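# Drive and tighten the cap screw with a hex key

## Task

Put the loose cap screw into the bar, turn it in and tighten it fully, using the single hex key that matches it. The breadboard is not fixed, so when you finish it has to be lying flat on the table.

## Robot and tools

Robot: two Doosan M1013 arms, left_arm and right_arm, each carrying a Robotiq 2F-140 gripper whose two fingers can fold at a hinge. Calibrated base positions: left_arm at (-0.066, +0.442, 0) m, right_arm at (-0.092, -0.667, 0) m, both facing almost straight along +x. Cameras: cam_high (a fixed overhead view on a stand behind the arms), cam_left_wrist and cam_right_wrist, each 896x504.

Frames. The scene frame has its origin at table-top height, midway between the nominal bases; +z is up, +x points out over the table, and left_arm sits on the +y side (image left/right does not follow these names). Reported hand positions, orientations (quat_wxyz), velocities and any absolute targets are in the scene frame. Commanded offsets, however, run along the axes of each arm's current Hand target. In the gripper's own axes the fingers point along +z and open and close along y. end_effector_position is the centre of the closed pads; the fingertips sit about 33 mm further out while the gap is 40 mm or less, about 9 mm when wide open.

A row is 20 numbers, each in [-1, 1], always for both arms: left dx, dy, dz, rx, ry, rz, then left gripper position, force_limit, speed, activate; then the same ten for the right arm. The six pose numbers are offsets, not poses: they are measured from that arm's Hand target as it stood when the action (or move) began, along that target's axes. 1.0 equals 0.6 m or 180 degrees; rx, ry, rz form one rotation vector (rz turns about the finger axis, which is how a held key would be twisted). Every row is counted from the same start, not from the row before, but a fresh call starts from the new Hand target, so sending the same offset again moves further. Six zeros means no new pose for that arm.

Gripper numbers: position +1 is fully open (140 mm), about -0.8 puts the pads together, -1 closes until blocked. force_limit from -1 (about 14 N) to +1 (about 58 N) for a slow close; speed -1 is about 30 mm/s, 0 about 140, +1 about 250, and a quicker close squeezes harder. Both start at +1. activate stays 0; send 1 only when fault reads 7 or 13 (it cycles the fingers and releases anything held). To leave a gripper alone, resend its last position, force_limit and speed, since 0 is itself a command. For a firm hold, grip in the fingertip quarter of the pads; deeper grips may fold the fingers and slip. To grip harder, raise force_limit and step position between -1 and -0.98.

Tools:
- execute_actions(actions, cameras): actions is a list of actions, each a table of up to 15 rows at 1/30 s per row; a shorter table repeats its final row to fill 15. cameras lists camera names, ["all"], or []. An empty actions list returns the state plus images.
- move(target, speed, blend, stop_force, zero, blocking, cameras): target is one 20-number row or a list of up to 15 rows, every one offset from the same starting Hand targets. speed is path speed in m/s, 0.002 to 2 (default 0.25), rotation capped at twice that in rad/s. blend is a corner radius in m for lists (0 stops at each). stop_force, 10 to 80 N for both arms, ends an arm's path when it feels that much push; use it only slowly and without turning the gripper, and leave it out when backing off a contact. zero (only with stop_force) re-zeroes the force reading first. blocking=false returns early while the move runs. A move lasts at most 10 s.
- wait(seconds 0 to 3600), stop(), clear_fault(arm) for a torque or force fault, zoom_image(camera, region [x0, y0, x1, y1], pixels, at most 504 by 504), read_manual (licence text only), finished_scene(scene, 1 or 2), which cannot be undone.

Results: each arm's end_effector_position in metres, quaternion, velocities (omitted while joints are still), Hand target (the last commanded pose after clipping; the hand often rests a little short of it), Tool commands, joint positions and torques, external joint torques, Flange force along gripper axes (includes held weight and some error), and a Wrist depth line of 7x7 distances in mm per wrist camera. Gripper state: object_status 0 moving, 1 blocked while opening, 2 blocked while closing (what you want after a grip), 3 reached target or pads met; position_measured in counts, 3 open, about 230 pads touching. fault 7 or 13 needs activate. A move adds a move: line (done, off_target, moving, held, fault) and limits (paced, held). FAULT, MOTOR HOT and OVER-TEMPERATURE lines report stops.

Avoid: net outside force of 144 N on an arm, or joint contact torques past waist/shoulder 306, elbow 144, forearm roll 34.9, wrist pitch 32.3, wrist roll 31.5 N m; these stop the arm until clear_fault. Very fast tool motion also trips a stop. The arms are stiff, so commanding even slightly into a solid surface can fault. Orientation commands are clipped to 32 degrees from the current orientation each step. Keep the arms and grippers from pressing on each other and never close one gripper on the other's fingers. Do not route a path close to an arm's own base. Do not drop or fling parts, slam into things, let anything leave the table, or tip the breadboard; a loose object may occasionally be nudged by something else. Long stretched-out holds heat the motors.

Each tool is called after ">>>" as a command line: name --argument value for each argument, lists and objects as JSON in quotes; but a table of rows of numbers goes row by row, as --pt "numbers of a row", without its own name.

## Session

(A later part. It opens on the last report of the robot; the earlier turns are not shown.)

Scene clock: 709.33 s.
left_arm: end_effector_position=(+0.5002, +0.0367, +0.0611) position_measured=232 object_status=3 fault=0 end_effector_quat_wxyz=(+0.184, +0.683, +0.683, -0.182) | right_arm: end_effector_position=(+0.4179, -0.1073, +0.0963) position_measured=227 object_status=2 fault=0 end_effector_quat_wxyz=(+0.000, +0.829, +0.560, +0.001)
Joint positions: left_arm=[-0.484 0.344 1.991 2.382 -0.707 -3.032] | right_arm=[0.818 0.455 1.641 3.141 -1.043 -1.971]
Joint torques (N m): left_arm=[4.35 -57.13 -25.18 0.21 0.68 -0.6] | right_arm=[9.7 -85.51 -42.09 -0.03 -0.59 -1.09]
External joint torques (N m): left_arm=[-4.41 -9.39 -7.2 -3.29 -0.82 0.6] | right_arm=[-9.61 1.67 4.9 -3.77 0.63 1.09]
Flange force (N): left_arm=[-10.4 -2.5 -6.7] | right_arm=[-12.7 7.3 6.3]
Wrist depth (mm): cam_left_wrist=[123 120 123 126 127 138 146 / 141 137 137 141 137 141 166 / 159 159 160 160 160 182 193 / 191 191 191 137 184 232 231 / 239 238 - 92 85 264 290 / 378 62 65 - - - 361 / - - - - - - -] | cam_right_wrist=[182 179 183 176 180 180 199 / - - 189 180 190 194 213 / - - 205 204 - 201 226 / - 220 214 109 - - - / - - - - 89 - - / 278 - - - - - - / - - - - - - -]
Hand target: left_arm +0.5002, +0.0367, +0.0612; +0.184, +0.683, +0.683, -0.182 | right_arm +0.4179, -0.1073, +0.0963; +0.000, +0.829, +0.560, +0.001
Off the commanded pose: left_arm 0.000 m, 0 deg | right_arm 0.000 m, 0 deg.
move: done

>>> move --pt "0 0 0 0 0 0 -1 -0.3 -0.5 0 0.002 0.0102 -0.012 0 0 -0.0278 -1 1 -0.3 0" --pt "0 0 0 0 0 0 -1 -0.3 -0.5 0 0.004 -0.0102 -0.014 0 0 0.0278 -1 1 -0.3 0" --speed 0.05 --cameras '["cam_right_wrist"]'

>>> zoom_image --camera "cam_right_wrist" --region '[400, 0, 560, 220]'

Scene clock: 713.23 s.
left_arm: end_effector_position=(+0.5002, +0.0367, +0.0612) position_measured=232 object_status=3 fault=0 end_effector_quat_wxyz=(+0.184, +0.683, +0.683, -0.182) | right_arm: end_effector_position=(+0.4131, -0.1028, +0.1047) position_measured=227 object_status=2 fault=0 end_effector_quat_wxyz=(+0.000, +0.852, +0.523, +0.001)
Joint positions: left_arm=[-0.484 0.344 1.991 2.382 -0.707 -3.032] | right_arm=[0.826 0.449 1.634 3.141 -1.057 -1.875]
Joint torques (N m): left_arm=[-1.71 -40.28 -18.74 0.51 1.4 -0.52] | right_arm=[9.42 -99.99 -41.37 0.12 -7.05 -0.59]
External joint torques (N m): left_arm=[1.69 -26.35 -13.66 -3.59 -1.54 0.52] | right_arm=[-9.54 16.54 3.89 -3.96 7.1 0.59]
Flange force (N): left_arm=[-12.0 -6.0 -35.2] | right_arm=[5.4 13.6 27.8]
Wrist depth (mm): cam_left_wrist=[123 120 123 127 127 139 146 / 141 137 138 141 138 142 167 / 159 159 160 160 160 182 194 / 189 190 190 136 184 233 232 / 234 235 - 92 85 265 291 / 377 62 65 - - - 365 / - - - - - - -] | cam_right_wrist=[191 190 190 186 190 - - / - - 197 - 199 - 203 / 241 - 208 - - - - / - 224 220 119 - 248 - / 272 - - - 89 - - / 284 - - - - - - / - - - - - - -]
Hand target: left_arm +0.5002, +0.0367, +0.0612; +0.184, +0.683, +0.683, -0.182 | right_arm +0.4131, -0.1028, +0.1047; +0.000, +0.852, +0.523, +0.001
Off the commanded pose: left_arm 0.000 m, 0 deg | right_arm 0.000 m, 0 deg.
move: done

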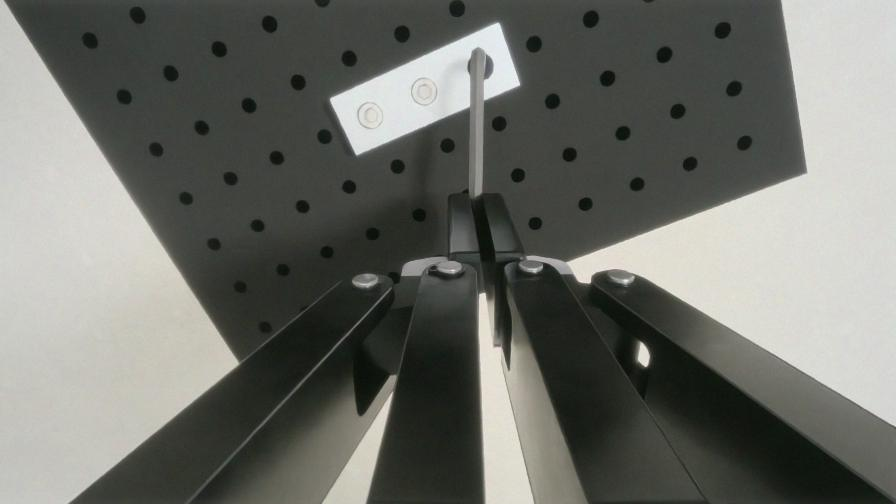

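Scaled by 2.291 from the camera's image (finer frame: 1280x720).

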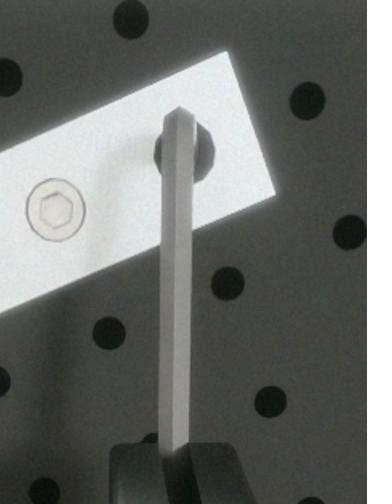

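>>> move --target '[0,0,0,0,0,0,-1,-0.3,-0.5,0,0.001,0.0,-0.010,0,0,0,-1,1,-0.3,0]' --speed 0.04 --cameras '["cam_right_wrist","cam_left_wrist"]'

>>> zoom_image --camera "cam_left_wrist" --region '[100, 150, 420, 400]'

Scene clock: 714.23 s.
left_arm: end_effector_position=(+0.5002, +0.0367, +0.0613) position_measured=232 object_status=3 fault=0 end_effector_quat_wxyz=(+0.184, +0.683, +0.683, -0.182) | right_arm: end_effector_position=(+0.4133, -0.1022, +0.1107) position_measured=227 object_status=2 fault=0 end_effector_quat_wxyz=(+0.000, +0.852, +0.523, +0.001)
Joint positions: left_arm=[-0.484 0.344 1.991 2.382 -0.707 -3.032] | right_arm=[0.827 0.445 1.628 3.141 -1.067 -1.875]
Joint torques (N m): left_arm=[-7.24 -14.26 -12.36 1.02 5.68 -0.43] | right_arm=[1.06 -116.01 -38.2 -3.76 -15.65 -0.53]
External joint torques (N m): left_arm=[7.09 -52.73 -20.15 -4.1 -5.83 0.43] | right_arm=[-1.17 32.86 0.55 -0.1 15.7 0.53]
Flange force (N): left_arm=[-16.8 -18.3 -80.3] | right_arm=[31.8 9.3 51.4]
Wrist depth (mm): cam_left_wrist=[121 121 123 127 128 139 146 / 141 138 138 142 139 143 167 / 159 159 159 160 164 188 194 / 189 189 189 137 184 234 234 / 231 231 - 92 86 265 278 / 358 62 65 - - - 362 / - - - - - - -] | cam_right_wrist=[- 195 194 191 190 - - / 206 - 204 189 - 203 - / - - 213 211 209 205 242 / - - 222 113 113 261 254 / - - - - 89 265 - / - - - - - - - / - - - - - - -]
Hand target: left_arm +0.5002, +0.0367, +0.0612; +0.184, +0.683, +0.683, -0.182 | right_arm +0.4134, -0.1023, +0.1107; +0.000, +0.852, +0.523, +0.001
Off the commanded pose: left_arm 0.000 m, 0 deg | right_arm 0.000 m, 0 deg.
move: done
Images, in order (width x height): cam_left_wrist 896x504, cam_right_wrist 896x504.

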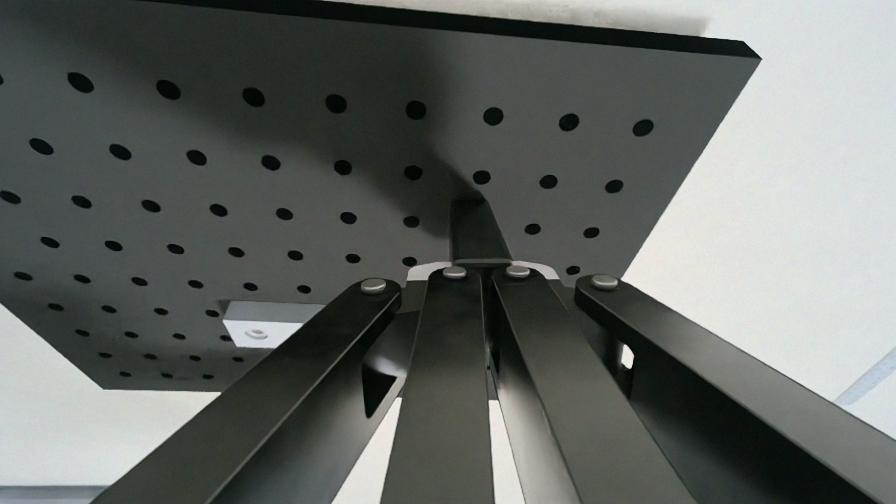

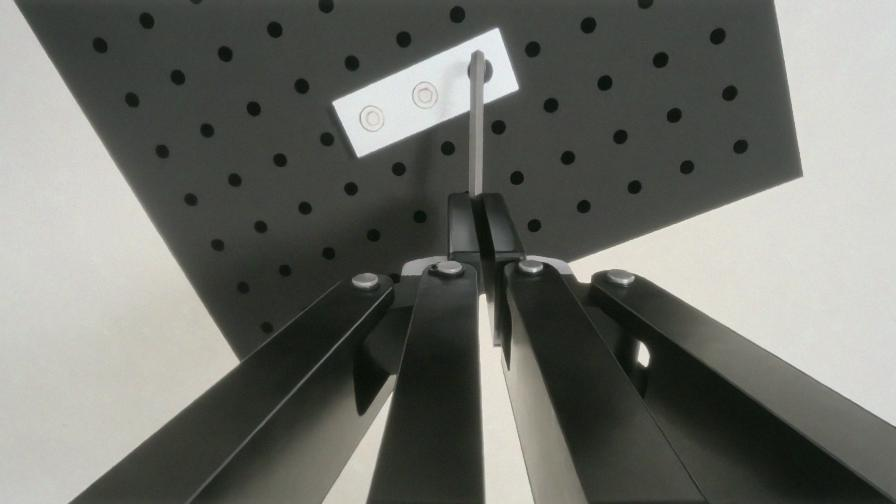

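Scaled by 1.575 from the camera's image (finer frame: 1280x720).

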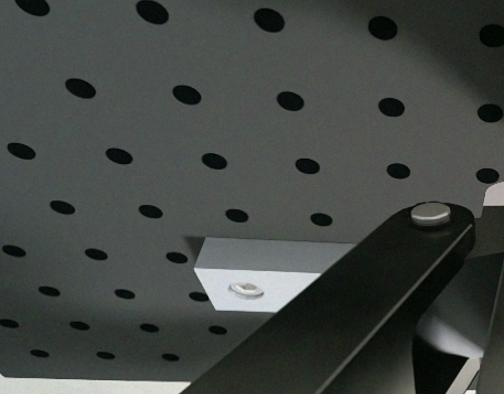

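>>> move --target '[0,0,0,0,0,0,-1,-0.3,-0.5,0,0.013,0.0,0.004,0,0,0,-1,1,-0.3,0]' --speed 0.03 --stop_force 50 --cameras '["cam_right_wrist"]'

>>> zoom_image --camera "cam_right_wrist" --region '[400, 0, 560, 220]'

Scene clock: 715.57 s.
left_arm: end_effector_position=(+0.5002, +0.0367, +0.0612) position_measured=232 object_status=3 fault=0 end_effector_quat_wxyz=(+0.184, +0.683, +0.683, -0.182) | right_arm: end_effector_position=(+0.4156, -0.0982, +0.1094) position_measured=227 object_status=2 fault=0 end_effector_quat_wxyz=(+0.000, +0.852, +0.523, +0.001)
Joint positions: left_arm=[-0.484 0.344 1.991 2.382 -0.707 -3.032] | right_arm=[0.828 0.452 1.619 3.141 -1.069 -1.873]
Joint torques (N m): left_arm=[3.91 -47.5 -21.69 1.09 2.32 -0.51] | right_arm=[7.98 -93.24 -48.68 -0.17 -0.27 -0.51]
External joint torques (N m): left_arm=[-3.86 -19.21 -10.69 -4.17 -2.46 0.51] | right_arm=[-7.98 9.33 11 -3.68 0.31 0.51]
Flange force (N): left_arm=[-14.6 -6.6 -21.9] | right_arm=[-13.8 6.5 16.9]
Wrist depth (mm): cam_left_wrist=[124 120 123 127 128 138 146 / 141 137 137 142 138 142 167 / 159 159 160 160 160 182 194 / 190 190 190 137 184 233 232 / 234 224 - 92 86 264 291 / 356 62 65 - - - 363 / - - - - - - -] | cam_right_wrist=[196 194 193 190 192 190 - / - - 199 189 - - 227 / - - - - - - - / 259 - 228 109 - 257 - / - - - - 89 - - / - - - - - - 285 / - - - - - - -]
Hand target: left_arm +0.5002, +0.0367, +0.0612; +0.184, +0.683, +0.683, -0.182 | right_arm +0.4155, -0.0982, +0.1094; +0.000, +0.852, +0.523, +0.001 (not the last commanded pose)
Off the commanded pose: left_arm 0.000 m, 0 deg | right_arm 0.003 m, 0 deg.
move: contact (right_arm)

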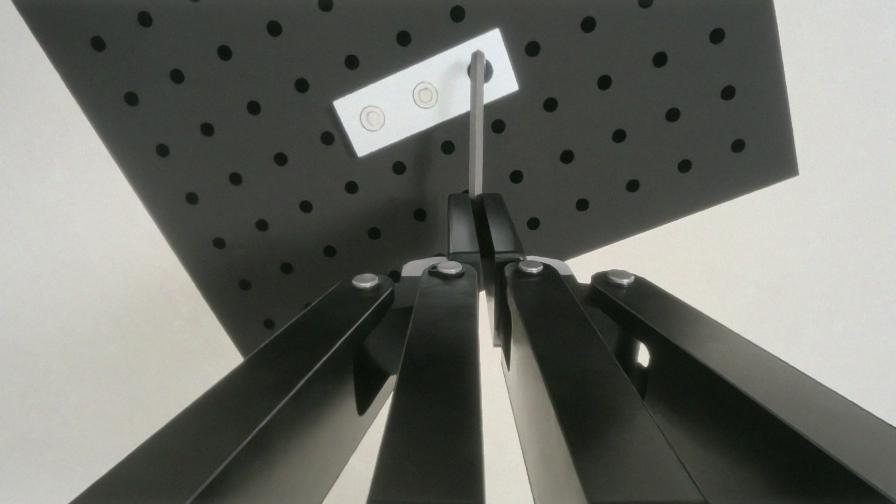

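Scaled by 2.291 from the camera's image (finer frame: 1280x720).

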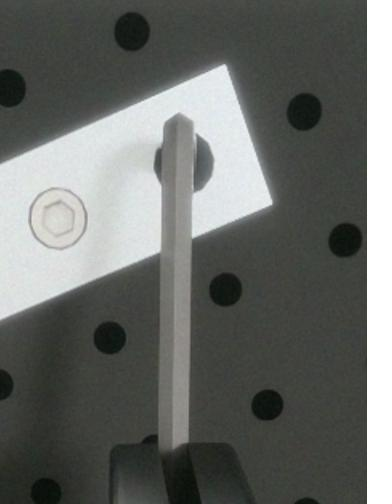

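>>> move --target '[0,0,0,0,0,0,-1,-0.3,-0.5,0,0.0,0.0,0.035,0,0,0,-1,1,-0.3,0]' --speed 0.02 --stop_force 30 --cameras '["cam_right_wrist"]'

>>> zoom_image --camera "cam_right_wrist" --region '[400, 0, 560, 220]'

Scene clock: 717.07 s.
left_arm: end_effector_position=(+0.5002, +0.0367, +0.0612) position_measured=232 object_status=3 fault=0 end_effector_quat_wxyz=(+0.184, +0.683, +0.683, -0.182) | right_arm: end_effector_position=(+0.4153, -0.0985, +0.1050) position_measured=227 object_status=2 fault=0 end_effector_quat_wxyz=(+0.000, +0.852, +0.523, +0.001)
Joint positions: left_arm=[-0.484 0.344 1.991 2.382 -0.707 -3.032] | right_arm=[0.828 0.456 1.623 3.141 -1.062 -1.873]
Joint torques (N m): left_arm=[3.47 -57.84 -26.03 -0.31 0.38 -0.55] | right_arm=[10.11 -67.03 -46.67 0.84 9.3 -0.54]
External joint torques (N m): left_arm=[-3.45 -9.24 -6.51 -2.77 -0.52 0.55] | right_arm=[-9.41 -17.07 9.03 -4.67 -9.26 0.54]
Flange force (N): left_arm=[-8.9 -2.8 -7.4] | right_arm=[-39.0 1.8 -20.9]
Wrist depth (mm): cam_left_wrist=[123 120 123 126 129 138 146 / 141 137 137 141 138 142 166 / 159 159 160 160 160 182 194 / 191 190 191 137 184 231 233 / 237 238 - 92 86 263 291 / 354 62 65 - - - 363 / - - - - - - -] | cam_right_wrist=[192 190 190 186 189 186 - / - - 198 184 - 202 - / - - 212 213 - 212 - / - - 226 113 109 250 - / 272 - - - 89 - - / - - - - - - - / - - - - - - -]
Hand target: left_arm +0.5002, +0.0367, +0.0612; +0.184, +0.683, +0.683, -0.182 | right_arm +0.4153, -0.0984, +0.1050; +0.000, +0.852, +0.523, +0.001 (not the last commanded pose)
Off the commanded pose: left_arm 0.000 m, 0 deg | right_arm 0.017 m, 0 deg.
move: contact (right_arm)

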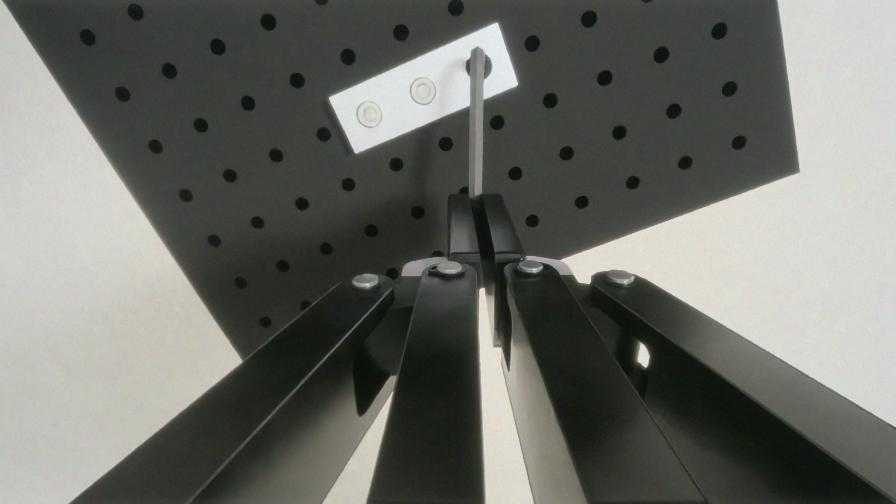

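Scaled by 2.291 from the camera's image (finer frame: 1280x720).

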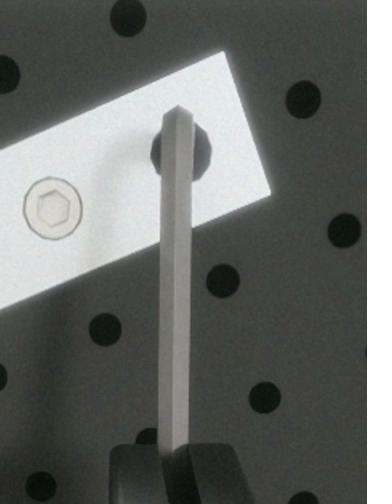

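>>> move --pt "0 0 0 0 0 0 -1 -0.3 -0.5 0 0.0 0.014 -0.008 0 0 -0.0389 -1 1 -0.3 0" --pt "0 0 0 0 0 0 -1 -0.3 -0.5 0 0.002 -0.014 -0.012 0 0 0.0389 -1 1 -0.3 0" --pt "0 0 0 0 0 0 -1 -0.3 -0.5 0 0.002 0 -0.014 0 0 0 -1 1 -0.3 0" --speed 0.06 --cameras '["cam_right_wrist","cam_high"]'

>>> zoom_image --camera "cam_right_wrist" --region '[400, 0, 560, 220]'

>>> zoom_image --camera "cam_high" --region '[320, 120, 480, 260]'

Scene clock: 722.93 s.
left_arm: end_effector_position=(+0.5002, +0.0367, +0.0612) position_measured=232 object_status=3 fault=0 end_effector_quat_wxyz=(+0.184, +0.683, +0.683, -0.182) | right_arm: end_effector_position=(+0.4159, -0.0974, +0.1134) position_measured=227 object_status=2 fault=0 end_effector_quat_wxyz=(+0.000, +0.852, +0.523, +0.001)
Joint positions: left_arm=[-0.484 0.344 1.991 2.382 -0.707 -3.032] | right_arm=[0.829 0.451 1.613 3.14 -1.076 -1.873]
Joint torques (N m): left_arm=[4.76 -57.04 -25.99 0.08 0.99 -0.57] | right_arm=[-0.68 -81.38 -40.31 -3.53 -0.36 0]
External joint torques (N m): left_arm=[-4.74 -10.02 -6.42 -3.16 -1.14 0.57] | right_arm=[0.95 -2.87 2.31 -0.35 0.41 0]
Flange force (N): left_arm=[-10.4 -4.5 -7.8] | right_arm=[-8.8 -3.6 0.4]
Wrist depth (mm): cam_left_wrist=[123 120 123 126 129 139 146 / 141 137 137 141 137 142 166 / 159 159 160 160 160 182 193 / 191 191 191 137 185 233 233 / 238 237 - 92 86 264 290 / 354 62 65 - - - 363 / - - - - - - -] | cam_right_wrist=[200 201 197 199 196 200 221 / - - 208 198 - - 227 / - - 223 217 220 215 242 / - - - 110 - - 263 / - 281 - - 89 - - / 297 - - - - - - / - - - - - - -]
Hand target: left_arm +0.5002, +0.0367, +0.0612; +0.184, +0.683, +0.683, -0.182 | right_arm +0.4159, -0.0973, +0.1134; +0.000, +0.852, +0.523, +0.001
Off the commanded pose: left_arm 0.000 m, 0 deg | right_arm 0.000 m, 0 deg.
move: done
Images, in order (width x height): cam_high 896x504, cam_right_wrist 896x504.

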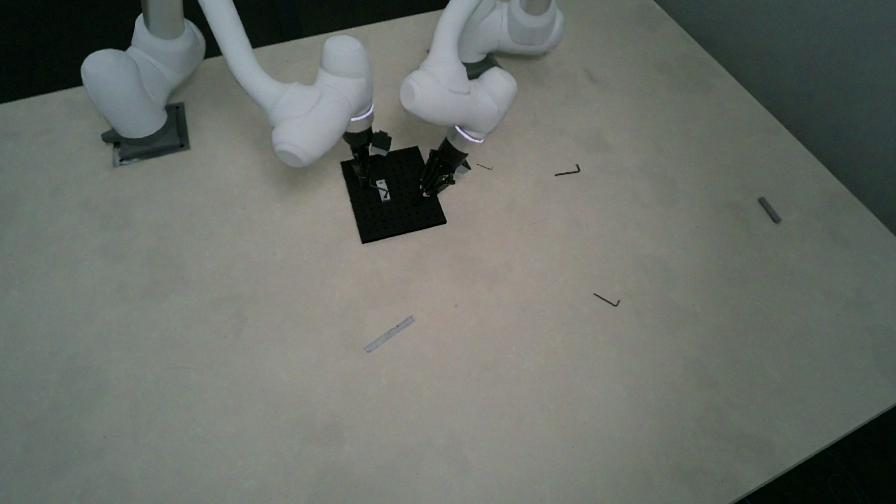

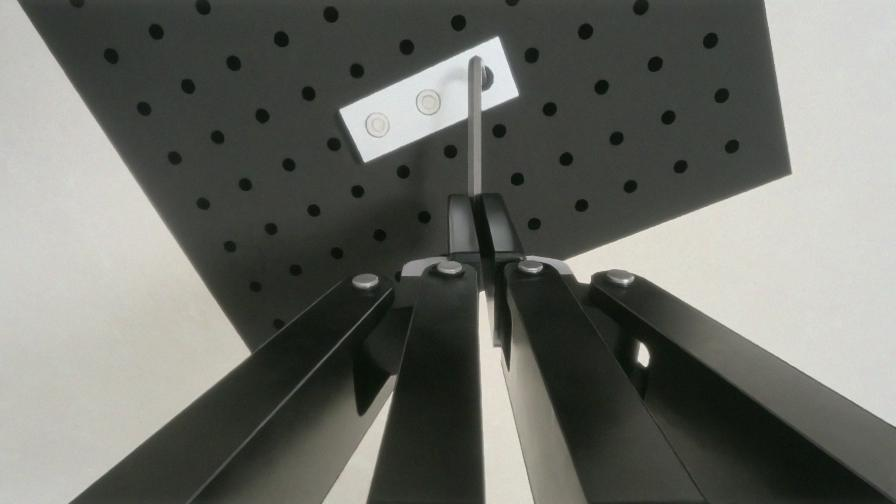

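Scaled by 2.291 from the camera's image (finer frame: 1280x720).

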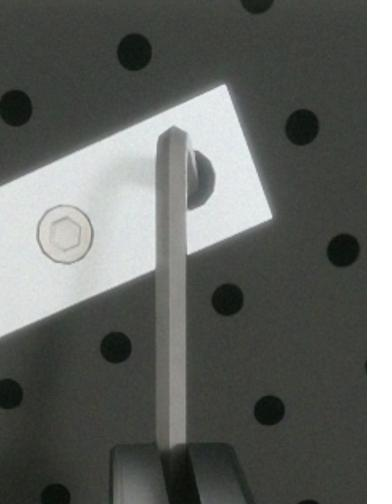

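Scaled by 3.150 from the camera's image (finer frame: 1280x720).

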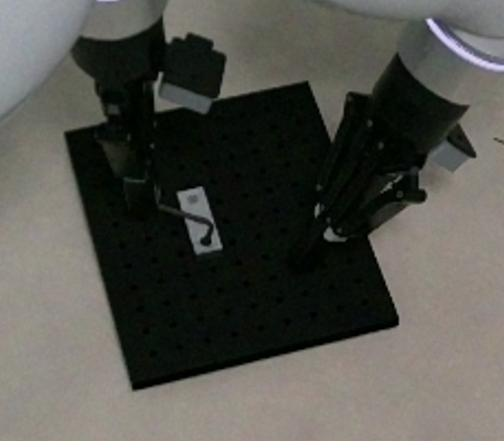

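>>> move --target '[0,0,0,0,0,0,-1,-0.3,-0.5,0,0.0,0,-0.05,0,0,0,-1,1,-0.3,0]' --speed 0.06 --stop_force 25 --cameras '["cam_right_wrist"]'

>>> zoom_image --camera "cam_right_wrist" --region '[300, 0, 620, 220]'

Scene clock: 724.57 s.
left_arm: end_effector_position=(+0.5002, +0.0367, +0.0612) position_measured=232 object_status=3 fault=0 end_effector_quat_wxyz=(+0.184, +0.683, +0.683, -0.182) | right_arm: end_effector_position=(+0.4158, -0.0974, +0.1434) position_measured=227 object_status=2 fault=0 end_effector_quat_wxyz=(+0.000, +0.852, +0.523, +0.001)
Joint positions: left_arm=[-0.484 0.344 1.991 2.382 -0.707 -3.032] | right_arm=[0.829 0.429 1.587 3.141 -1.125 -1.873]
Joint torques (N m): left_arm=[4.03 -56.57 -25.87 0.12 0.97 -0.54] | right_arm=[-1.46 -79.91 -41.39 -3.91 -0.3 0.08]
External joint torques (N m): left_arm=[-4.03 -10.47 -6.69 -3.21 -1.11 0.54] | right_arm=[1.6 -2.92 2.71 -0.05 0.33 -0.08]
Flange force (N): left_arm=[-9.8 -4.1 -8.9] | right_arm=[-9.5 -4.6 1.0]
Wrist depth (mm): cam_left_wrist=[123 120 123 126 129 139 146 / 140 137 137 141 138 142 166 / 159 159 159 159 160 182 194 / 191 190 191 137 185 232 233 / 237 237 - 92 85 264 290 / 356 62 65 - - - 363 / - - - - - - -] | cam_right_wrist=[- 223 226 - 231 - 251 / - - 239 233 - - - / - - 253 - - - 272 / 294 290 - 123 293 287 - / 314 - - - 89 - 302 / - - - - - - - / - - - - - - -]
Hand target: left_arm +0.5002, +0.0367, +0.0612; +0.184, +0.683, +0.683, -0.182 | right_arm +0.4158, -0.0973, +0.1434; +0.000, +0.852, +0.523, +0.001
Off the commanded pose: left_arm 0.000 m, 0 deg | right_arm 0.000 m, 0 deg.
move: done

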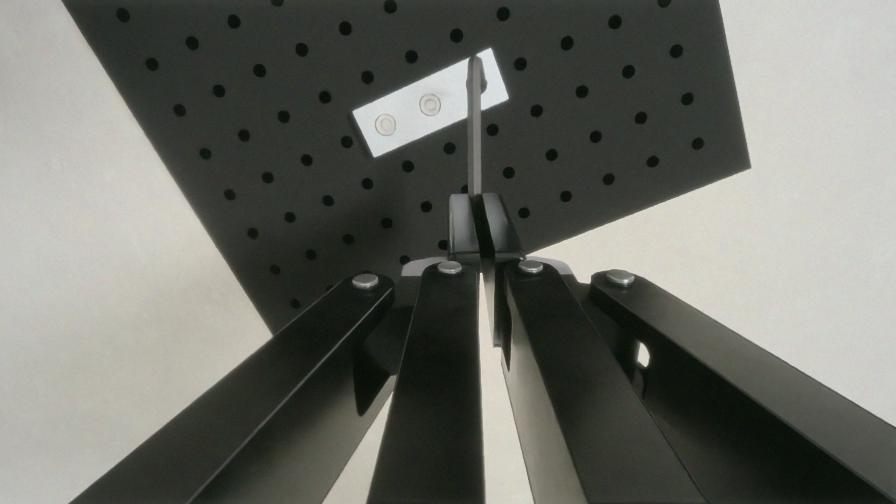

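Scaled by 1.575 from the camera's image (finer frame: 1280x720).

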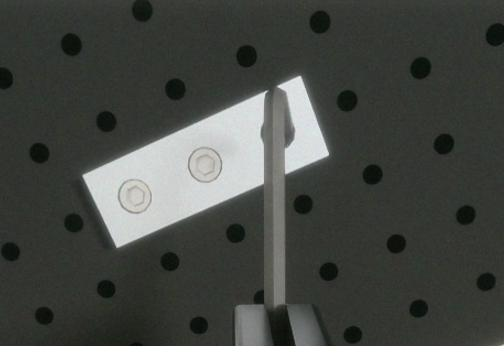

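>>> move --target '[0,0,0,0,0,0,-1,-0.3,-0.5,0,-0.08,0.0,-0.03,0,0,0,-1,1,-0.3,0]' --speed 0.12 --cameras '["cam_right_wrist"]'

>>> zoom_image --camera "cam_right_wrist" --region '[350, 0, 550, 120]'

Scene clock: 726.03 s.
left_arm: end_effector_position=(+0.5002, +0.0367, +0.0612) position_measured=232 object_status=3 fault=0 end_effector_quat_wxyz=(+0.184, +0.683, +0.683, -0.182) | right_arm: end_effector_position=(+0.3941, -0.1401, +0.1613) position_measured=227 object_status=2 fault=0 end_effector_quat_wxyz=(+0.000, +0.852, +0.523, +0.001)
Joint positions: left_arm=[-0.484 0.344 1.991 2.382 -0.707 -3.032] | right_arm=[0.809 0.349 1.669 3.141 -1.123 -1.893]
Joint torques (N m): left_arm=[4.29 -57.08 -25.8 0.08 0.92 -0.59] | right_arm=[-0.93 -72.67 -41.45 -3.9 -0.27 0.06]
External joint torques (N m): left_arm=[-4.34 -9.82 -6.67 -3.16 -1.07 0.59] | right_arm=[0.98 -2.37 2.66 -0.07 0.31 -0.06]
Flange force (N): left_arm=[-10.0 -3.6 -7.8] | right_arm=[-8.4 -3.7 1.5]
Wrist depth (mm): cam_left_wrist=[123 120 123 126 129 139 146 / 141 137 137 141 138 142 166 / 159 159 160 160 159 181 194 / 191 191 191 136 184 233 233 / 237 237 - 92 86 263 290 / 374 - 65 - - - 362 / - - - - - - -] | cam_right_wrist=[- - - 240 241 237 - / - - - 251 249 - - / 299 280 267 - - - - / 314 - 320 109 114 - 307 / - - - - 89 - - / - - - - - - - / - - - - - - -]
Hand target: left_arm +0.5002, +0.0367, +0.0612; +0.184, +0.683, +0.683, -0.182 | right_arm +0.3940, -0.1401, +0.1614; +0.000, +0.852, +0.523, +0.001
Off the commanded pose: left_arm 0.000 m, 0 deg | right_arm 0.000 m, 0 deg.
move: done

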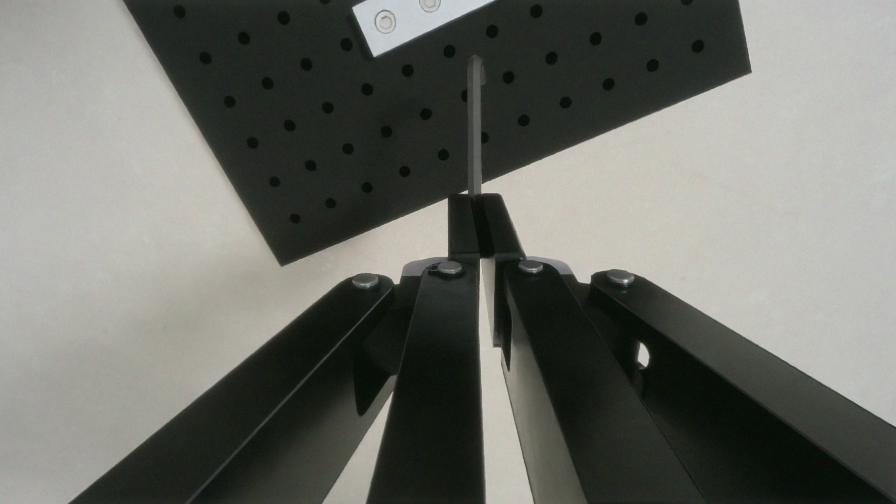

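Scaled by 2.520 from the camera's image (finer frame: 1280x720).

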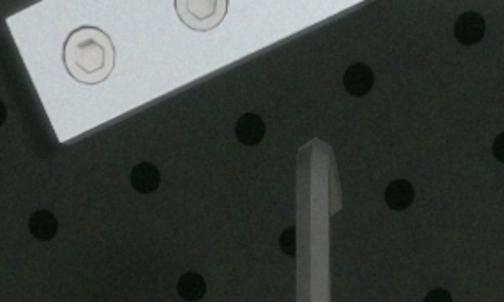

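>>> move --target '[0,0,0,0,0,0,-1,-0.3,-0.5,0,0.07,-0.07,-0.0,0,0,0,-1,1,-0.3,0]' --speed 0.12 --cameras '["cam_right_wrist"]'

>>> zoom_image --camera "cam_right_wrist" --region '[400, 0, 650, 150]'

Scene clock: 727.40 s.
left_arm: end_effector_position=(+0.5002, +0.0367, +0.0612) position_measured=232 object_status=3 fault=0 end_effector_quat_wxyz=(+0.184, +0.683, +0.683, -0.182) | right_arm: end_effector_position=(+0.3756, -0.0837, +0.1614) position_measured=227 object_status=2 fault=0 end_effector_quat_wxyz=(+0.000, +0.852, +0.523, +0.001)
Joint positions: left_arm=[-0.484 0.344 1.991 2.382 -0.707 -3.032] | right_arm=[0.88 0.394 1.603 3.141 -1.143 -1.821]
Joint torques (N m): left_arm=[3.98 -57.04 -25.84 0.08 0.97 -0.59] | right_arm=[-1.24 -77.49 -41.67 -4 -0.27 0.09]
External joint torques (N m): left_arm=[-4.12 -9.8 -6.63 -3.16 -1.11 0.59] | right_arm=[1.09 -2.13 2.7 0 0.31 -0.09]
Flange force (N): left_arm=[-9.7 -3.5 -8.0] | right_arm=[-8.6 -3.2 1.7]
Wrist depth (mm): cam_left_wrist=[123 120 123 126 129 138 146 / 141 137 137 141 137 142 166 / 159 159 160 160 160 182 194 / 191 191 191 137 185 232 231 / 237 238 - 92 85 264 290 / 355 62 65 - - - 360 / - - - - - - -] | cam_right_wrist=[- 248 243 243 242 - - / - 280 - 253 257 - 280 / - - - 268 - 296 - / - - - 113 277 - 311 / - - - - 89 - - / 353 - - - - - 347 / - - - - - - -]
Hand target: left_arm +0.5002, +0.0367, +0.0612; +0.184, +0.683, +0.683, -0.182 | right_arm +0.3756, -0.0837, +0.1613; +0.000, +0.852, +0.523, +0.001
Off the commanded pose: left_arm 0.000 m, 0 deg | right_arm 0.000 m, 0 deg.
move: done

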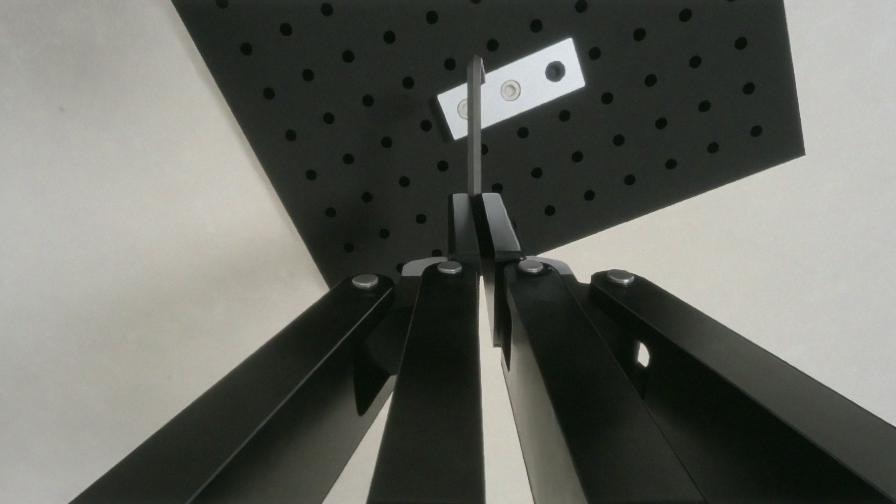

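Scaled by 2.016 from the camera's image (finer frame: 1280x720).

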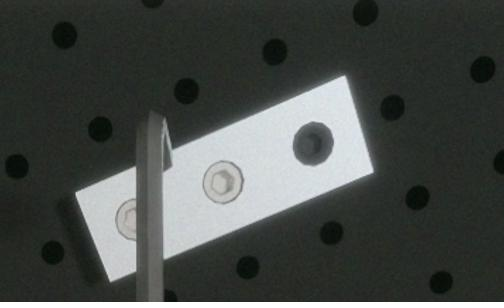

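>>> zoom_image --camera "cam_right_wrist" --region '[530, 50, 590, 95]'

Scaled by 8.400 from the camera's image (finer frame: 1280x720).

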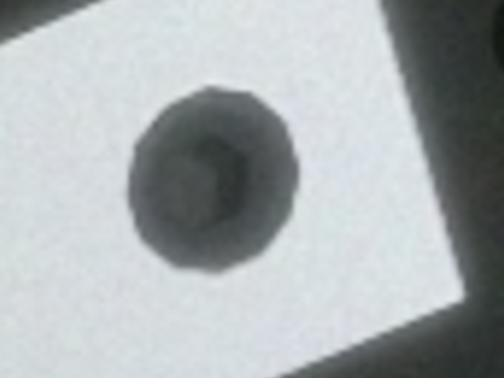

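>>> move --target '[0,0,-0.13,0,0,0,-1,-0.3,-0.5,0,-0.363,0.191,0,0,0,0,-1,1,-0.3,0]' --speed 0.15 --cameras '["all"]'

>>> zoom_image --camera "cam_right_wrist" --region '[420, 20, 540, 220]'

>>> zoom_image --camera "cam_left_wrist" --region '[100, 150, 450, 450]'

Scene clock: 730.43 s.
left_arm: end_effector_position=(+0.5000, +0.0757, +0.1287) position_measured=232 object_status=3 fault=0 end_effector_quat_wxyz=(+0.184, +0.683, +0.683, -0.182) | right_arm: end_effector_position=(+0.3790, -0.3297, +0.1613) position_measured=227 object_status=2 fault=0 end_effector_quat_wxyz=(+0.000, +0.852, +0.523, +0.001)
Joint positions: left_arm=[-0.426 0.248 1.969 2.466 -0.825 -3.095] | right_arm=[0.593 0.146 1.934 3.141 -1.061 -2.108]
Joint torques (N m): left_arm=[-0.8 -59.49 -36.58 -3.54 0.35 -0.57] | right_arm=[-0.41 -50.51 -40.14 -3.76 -0.27 0.04]
External joint torques (N m): left_arm=[0.91 -0.98 1.43 -0.09 -0.41 0.57] | right_arm=[0.16 -2.67 2.25 -0.12 0.33 -0.04]
Flange force (N): left_arm=[3.6 -2.9 -1.5] | right_arm=[-7.1 -3.9 0.7]
Wrist depth (mm): cam_left_wrist=[192 192 199 204 204 212 214 / 208 209 210 211 213 243 245 / 242 244 244 247 256 284 284 / 324 291 287 123 312 339 344 / 399 359 - 92 86 386 429 / 522 - 65 - - - 536 / - - - - - - -] | cam_right_wrist=[- - - - - - 262 / - - 284 - 276 277 - / - - - - 296 290 289 / - 315 310 109 304 - - / - - - - 89 - - / 354 - - - - - - / - - - - - - -]
Hand target: left_arm +0.5000, +0.0757, +0.1287; +0.184, +0.683, +0.683, -0.182 | right_arm +0.3791, -0.3297, +0.1613; +0.000, +0.852, +0.523, +0.001
Off the commanded pose: left_arm 0.000 m, 0 deg | right_arm 0.000 m, 0 deg.
move: done

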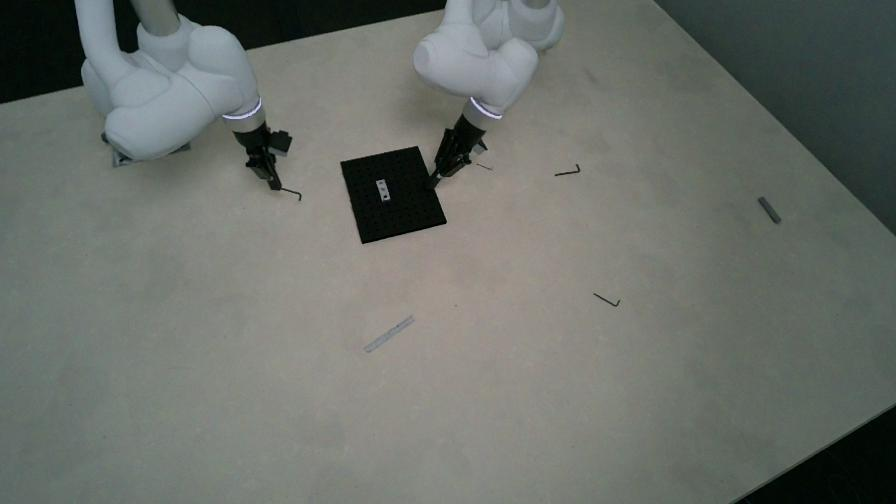

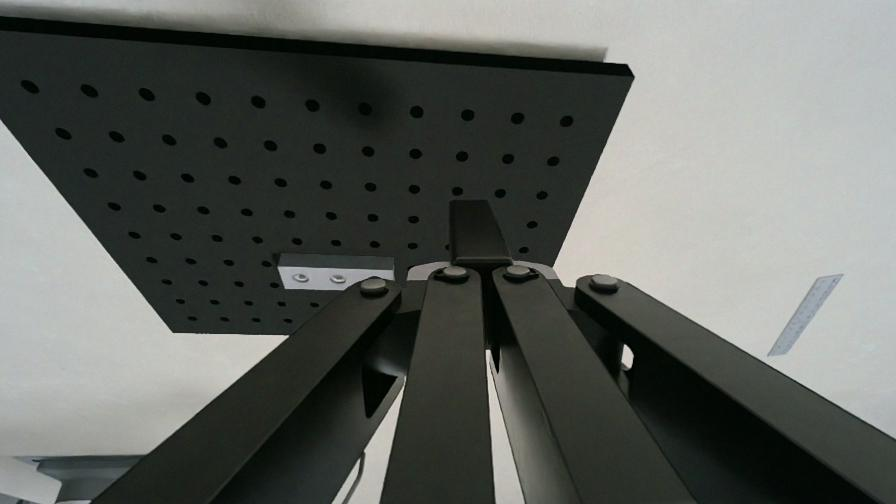

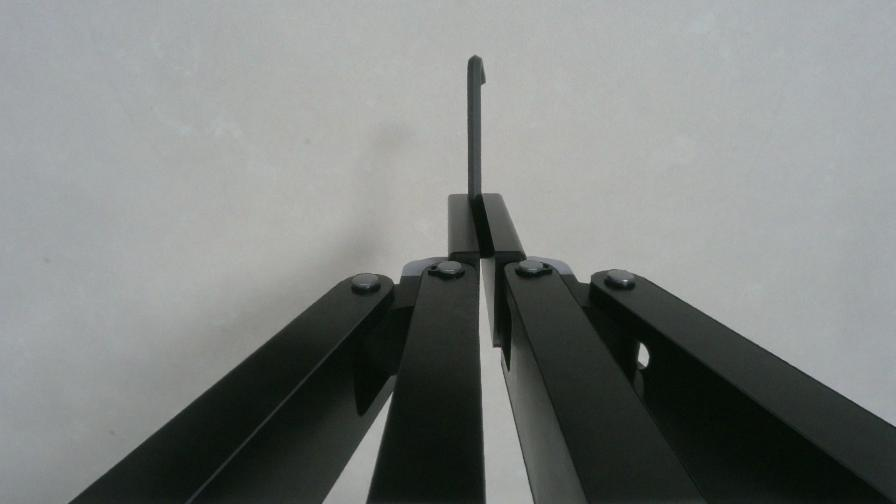

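Scaled by 2.520 from the camera's image (finer frame: 1280x720).

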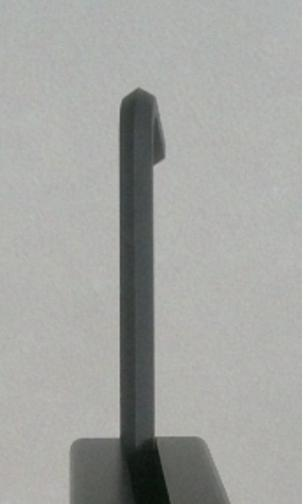

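Scaled by 1.440 from the camera's image (finer frame: 1280x720).

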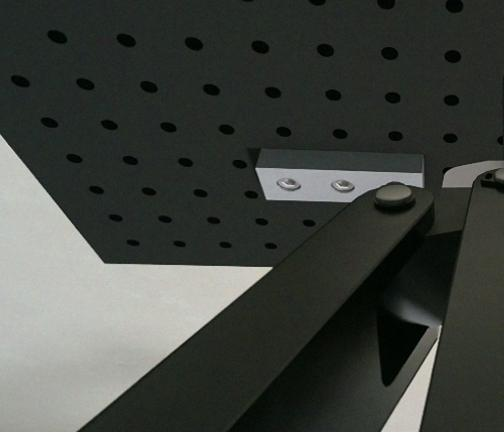

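>>> move --target '[-0.2,-0.07,0.05,0,0,0,-1,-0.3,-0.5,0,0,0,0.175,0,0,0,-1,1,-0.3,0]' --speed 0.12 --cameras '["cam_left_wrist"]'

>>> move --target '[0,0,0,0,0,0,-1,-0.3,-0.5,0,0,0,0.035,0,0,0,-1,1,-0.3,0]' --speed 0.03 --stop_force 10 --cameras '["cam_right_wrist"]'

Scene clock: 733.47 s.
left_arm: end_effector_position=(+0.4580, -0.0433, +0.1626) position_measured=232 object_status=3 fault=0 end_effector_quat_wxyz=(+0.184, +0.683, +0.683, -0.182) | right_arm: end_effector_position=(+0.3792, -0.3297, +0.0563) position_measured=227 object_status=2 fault=0 end_effector_quat_wxyz=(+0.000, +0.852, +0.523, +0.001)
Joint positions: left_arm=[-0.632 0.233 1.915 2.518 -0.778 -3.341] | right_arm=[0.593 0.251 2.029 3.141 -0.86 -2.108]
Joint torques (N m): left_arm=[-1.02 -60.03 -37.95 -3.78 0.59 -0.56] | right_arm=[-0.3 -52.27 -32.59 -3.11 0.07 0.1]
External joint torques (N m): left_arm=[1.15 -0.35 1.31 -0.02 -0.33 0.56] | right_arm=[0.35 -6.86 -0.13 -0.23 -0.03 -0.1]
Flange force (N): left_arm=[4.2 -0.9 -0.9] | right_arm=[-7.9 -4.6 -8.2]
Wrist depth (mm): cam_left_wrist=[235 218 217 218 219 239 246 / 274 246 240 248 249 279 282 / 306 298 287 288 290 324 327 / 380 380 382 123 373 388 392 / 466 452 - 92 86 442 492 / 598 - 65 - - - 611 / - - - - - - -] | cam_right_wrist=[- - 171 - 169 169 - / - - - - 176 - - / - - 193 - - - - / - - - 118 - - - / - - - - 89 - - / - - - - - - - / - - - - - - -]
Hand target: left_arm +0.4580, -0.0433, +0.1626; +0.184, +0.683, +0.683, -0.182 | right_arm +0.3792, -0.3297, +0.0563; +0.000, +0.852, +0.523, +0.001
Off the commanded pose: left_arm 0.000 m, 0 deg | right_arm 0.000 m, 0 deg.
move: done

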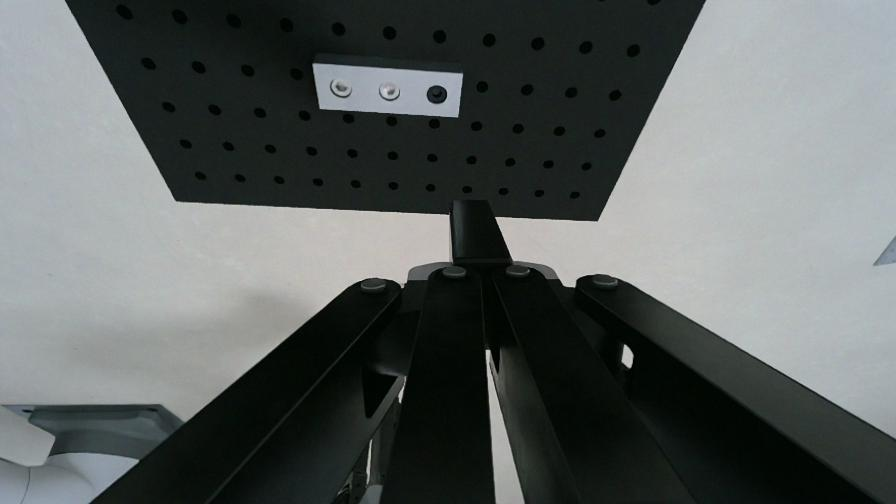

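Scene clock: 734.73 s.
left_arm: end_effector_position=(+0.4580, -0.0433, +0.1626) position_measured=232 object_status=3 fault=0 end_effector_quat_wxyz=(+0.184, +0.683, +0.683, -0.182) | right_arm: end_effector_position=(+0.3793, -0.3297, +0.0364) position_measured=227 object_status=2 fault=0 end_effector_quat_wxyz=(+0.000, +0.852, +0.523, +0.001)
Joint positions: left_arm=[-0.632 0.233 1.915 2.518 -0.778 -3.341] | right_arm=[0.593 0.275 2.043 3.141 -0.822 -2.108]
Joint torques (N m): left_arm=[-0.67 -59.18 -38.24 -3.76 0.58 -0.58] | right_arm=[-0.94 -25.69 -18.09 -2.96 3.78 0.05]
External joint torques (N m): left_arm=[0.65 -1.13 1.53 -0.04 -0.31 0.58] | right_arm=[1 -34.61 -13.19 -0.23 -3.76 -0.05]
Flange force (N): left_arm=[4.1 -2.7 -1.4] | right_arm=[-16.2 -10.2 -59.2]
Wrist depth (mm): cam_left_wrist=[235 217 218 218 219 239 246 / 273 247 248 249 250 280 281 / 319 296 290 289 291 327 338 / 380 382 383 112 374 388 390 / 470 450 - 92 86 85 485 / 602 - 65 - - - 607 / - - - - - - -] | cam_right_wrist=[- 153 - - - - - / - 160 - - 161 - 161 / - - - - 166 171 - / - - - 109 179 - - / - 193 - - 89 - - / - - - - - - - / - - - - - - -]
Hand target: left_arm +0.4580, -0.0433, +0.1626; +0.184, +0.683, +0.683, -0.182 | right_arm +0.3793, -0.3297, +0.0364; +0.000, +0.852, +0.523, +0.001 (not the last commanded pose)
Off the commanded pose: left_arm 0.000 m, 0 deg | right_arm 0.001 m, 0 deg.
move: contact (right_arm)

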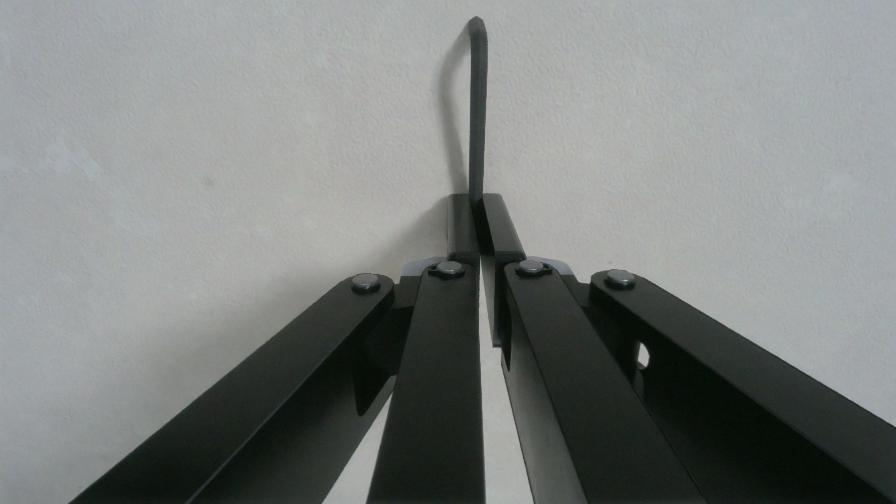

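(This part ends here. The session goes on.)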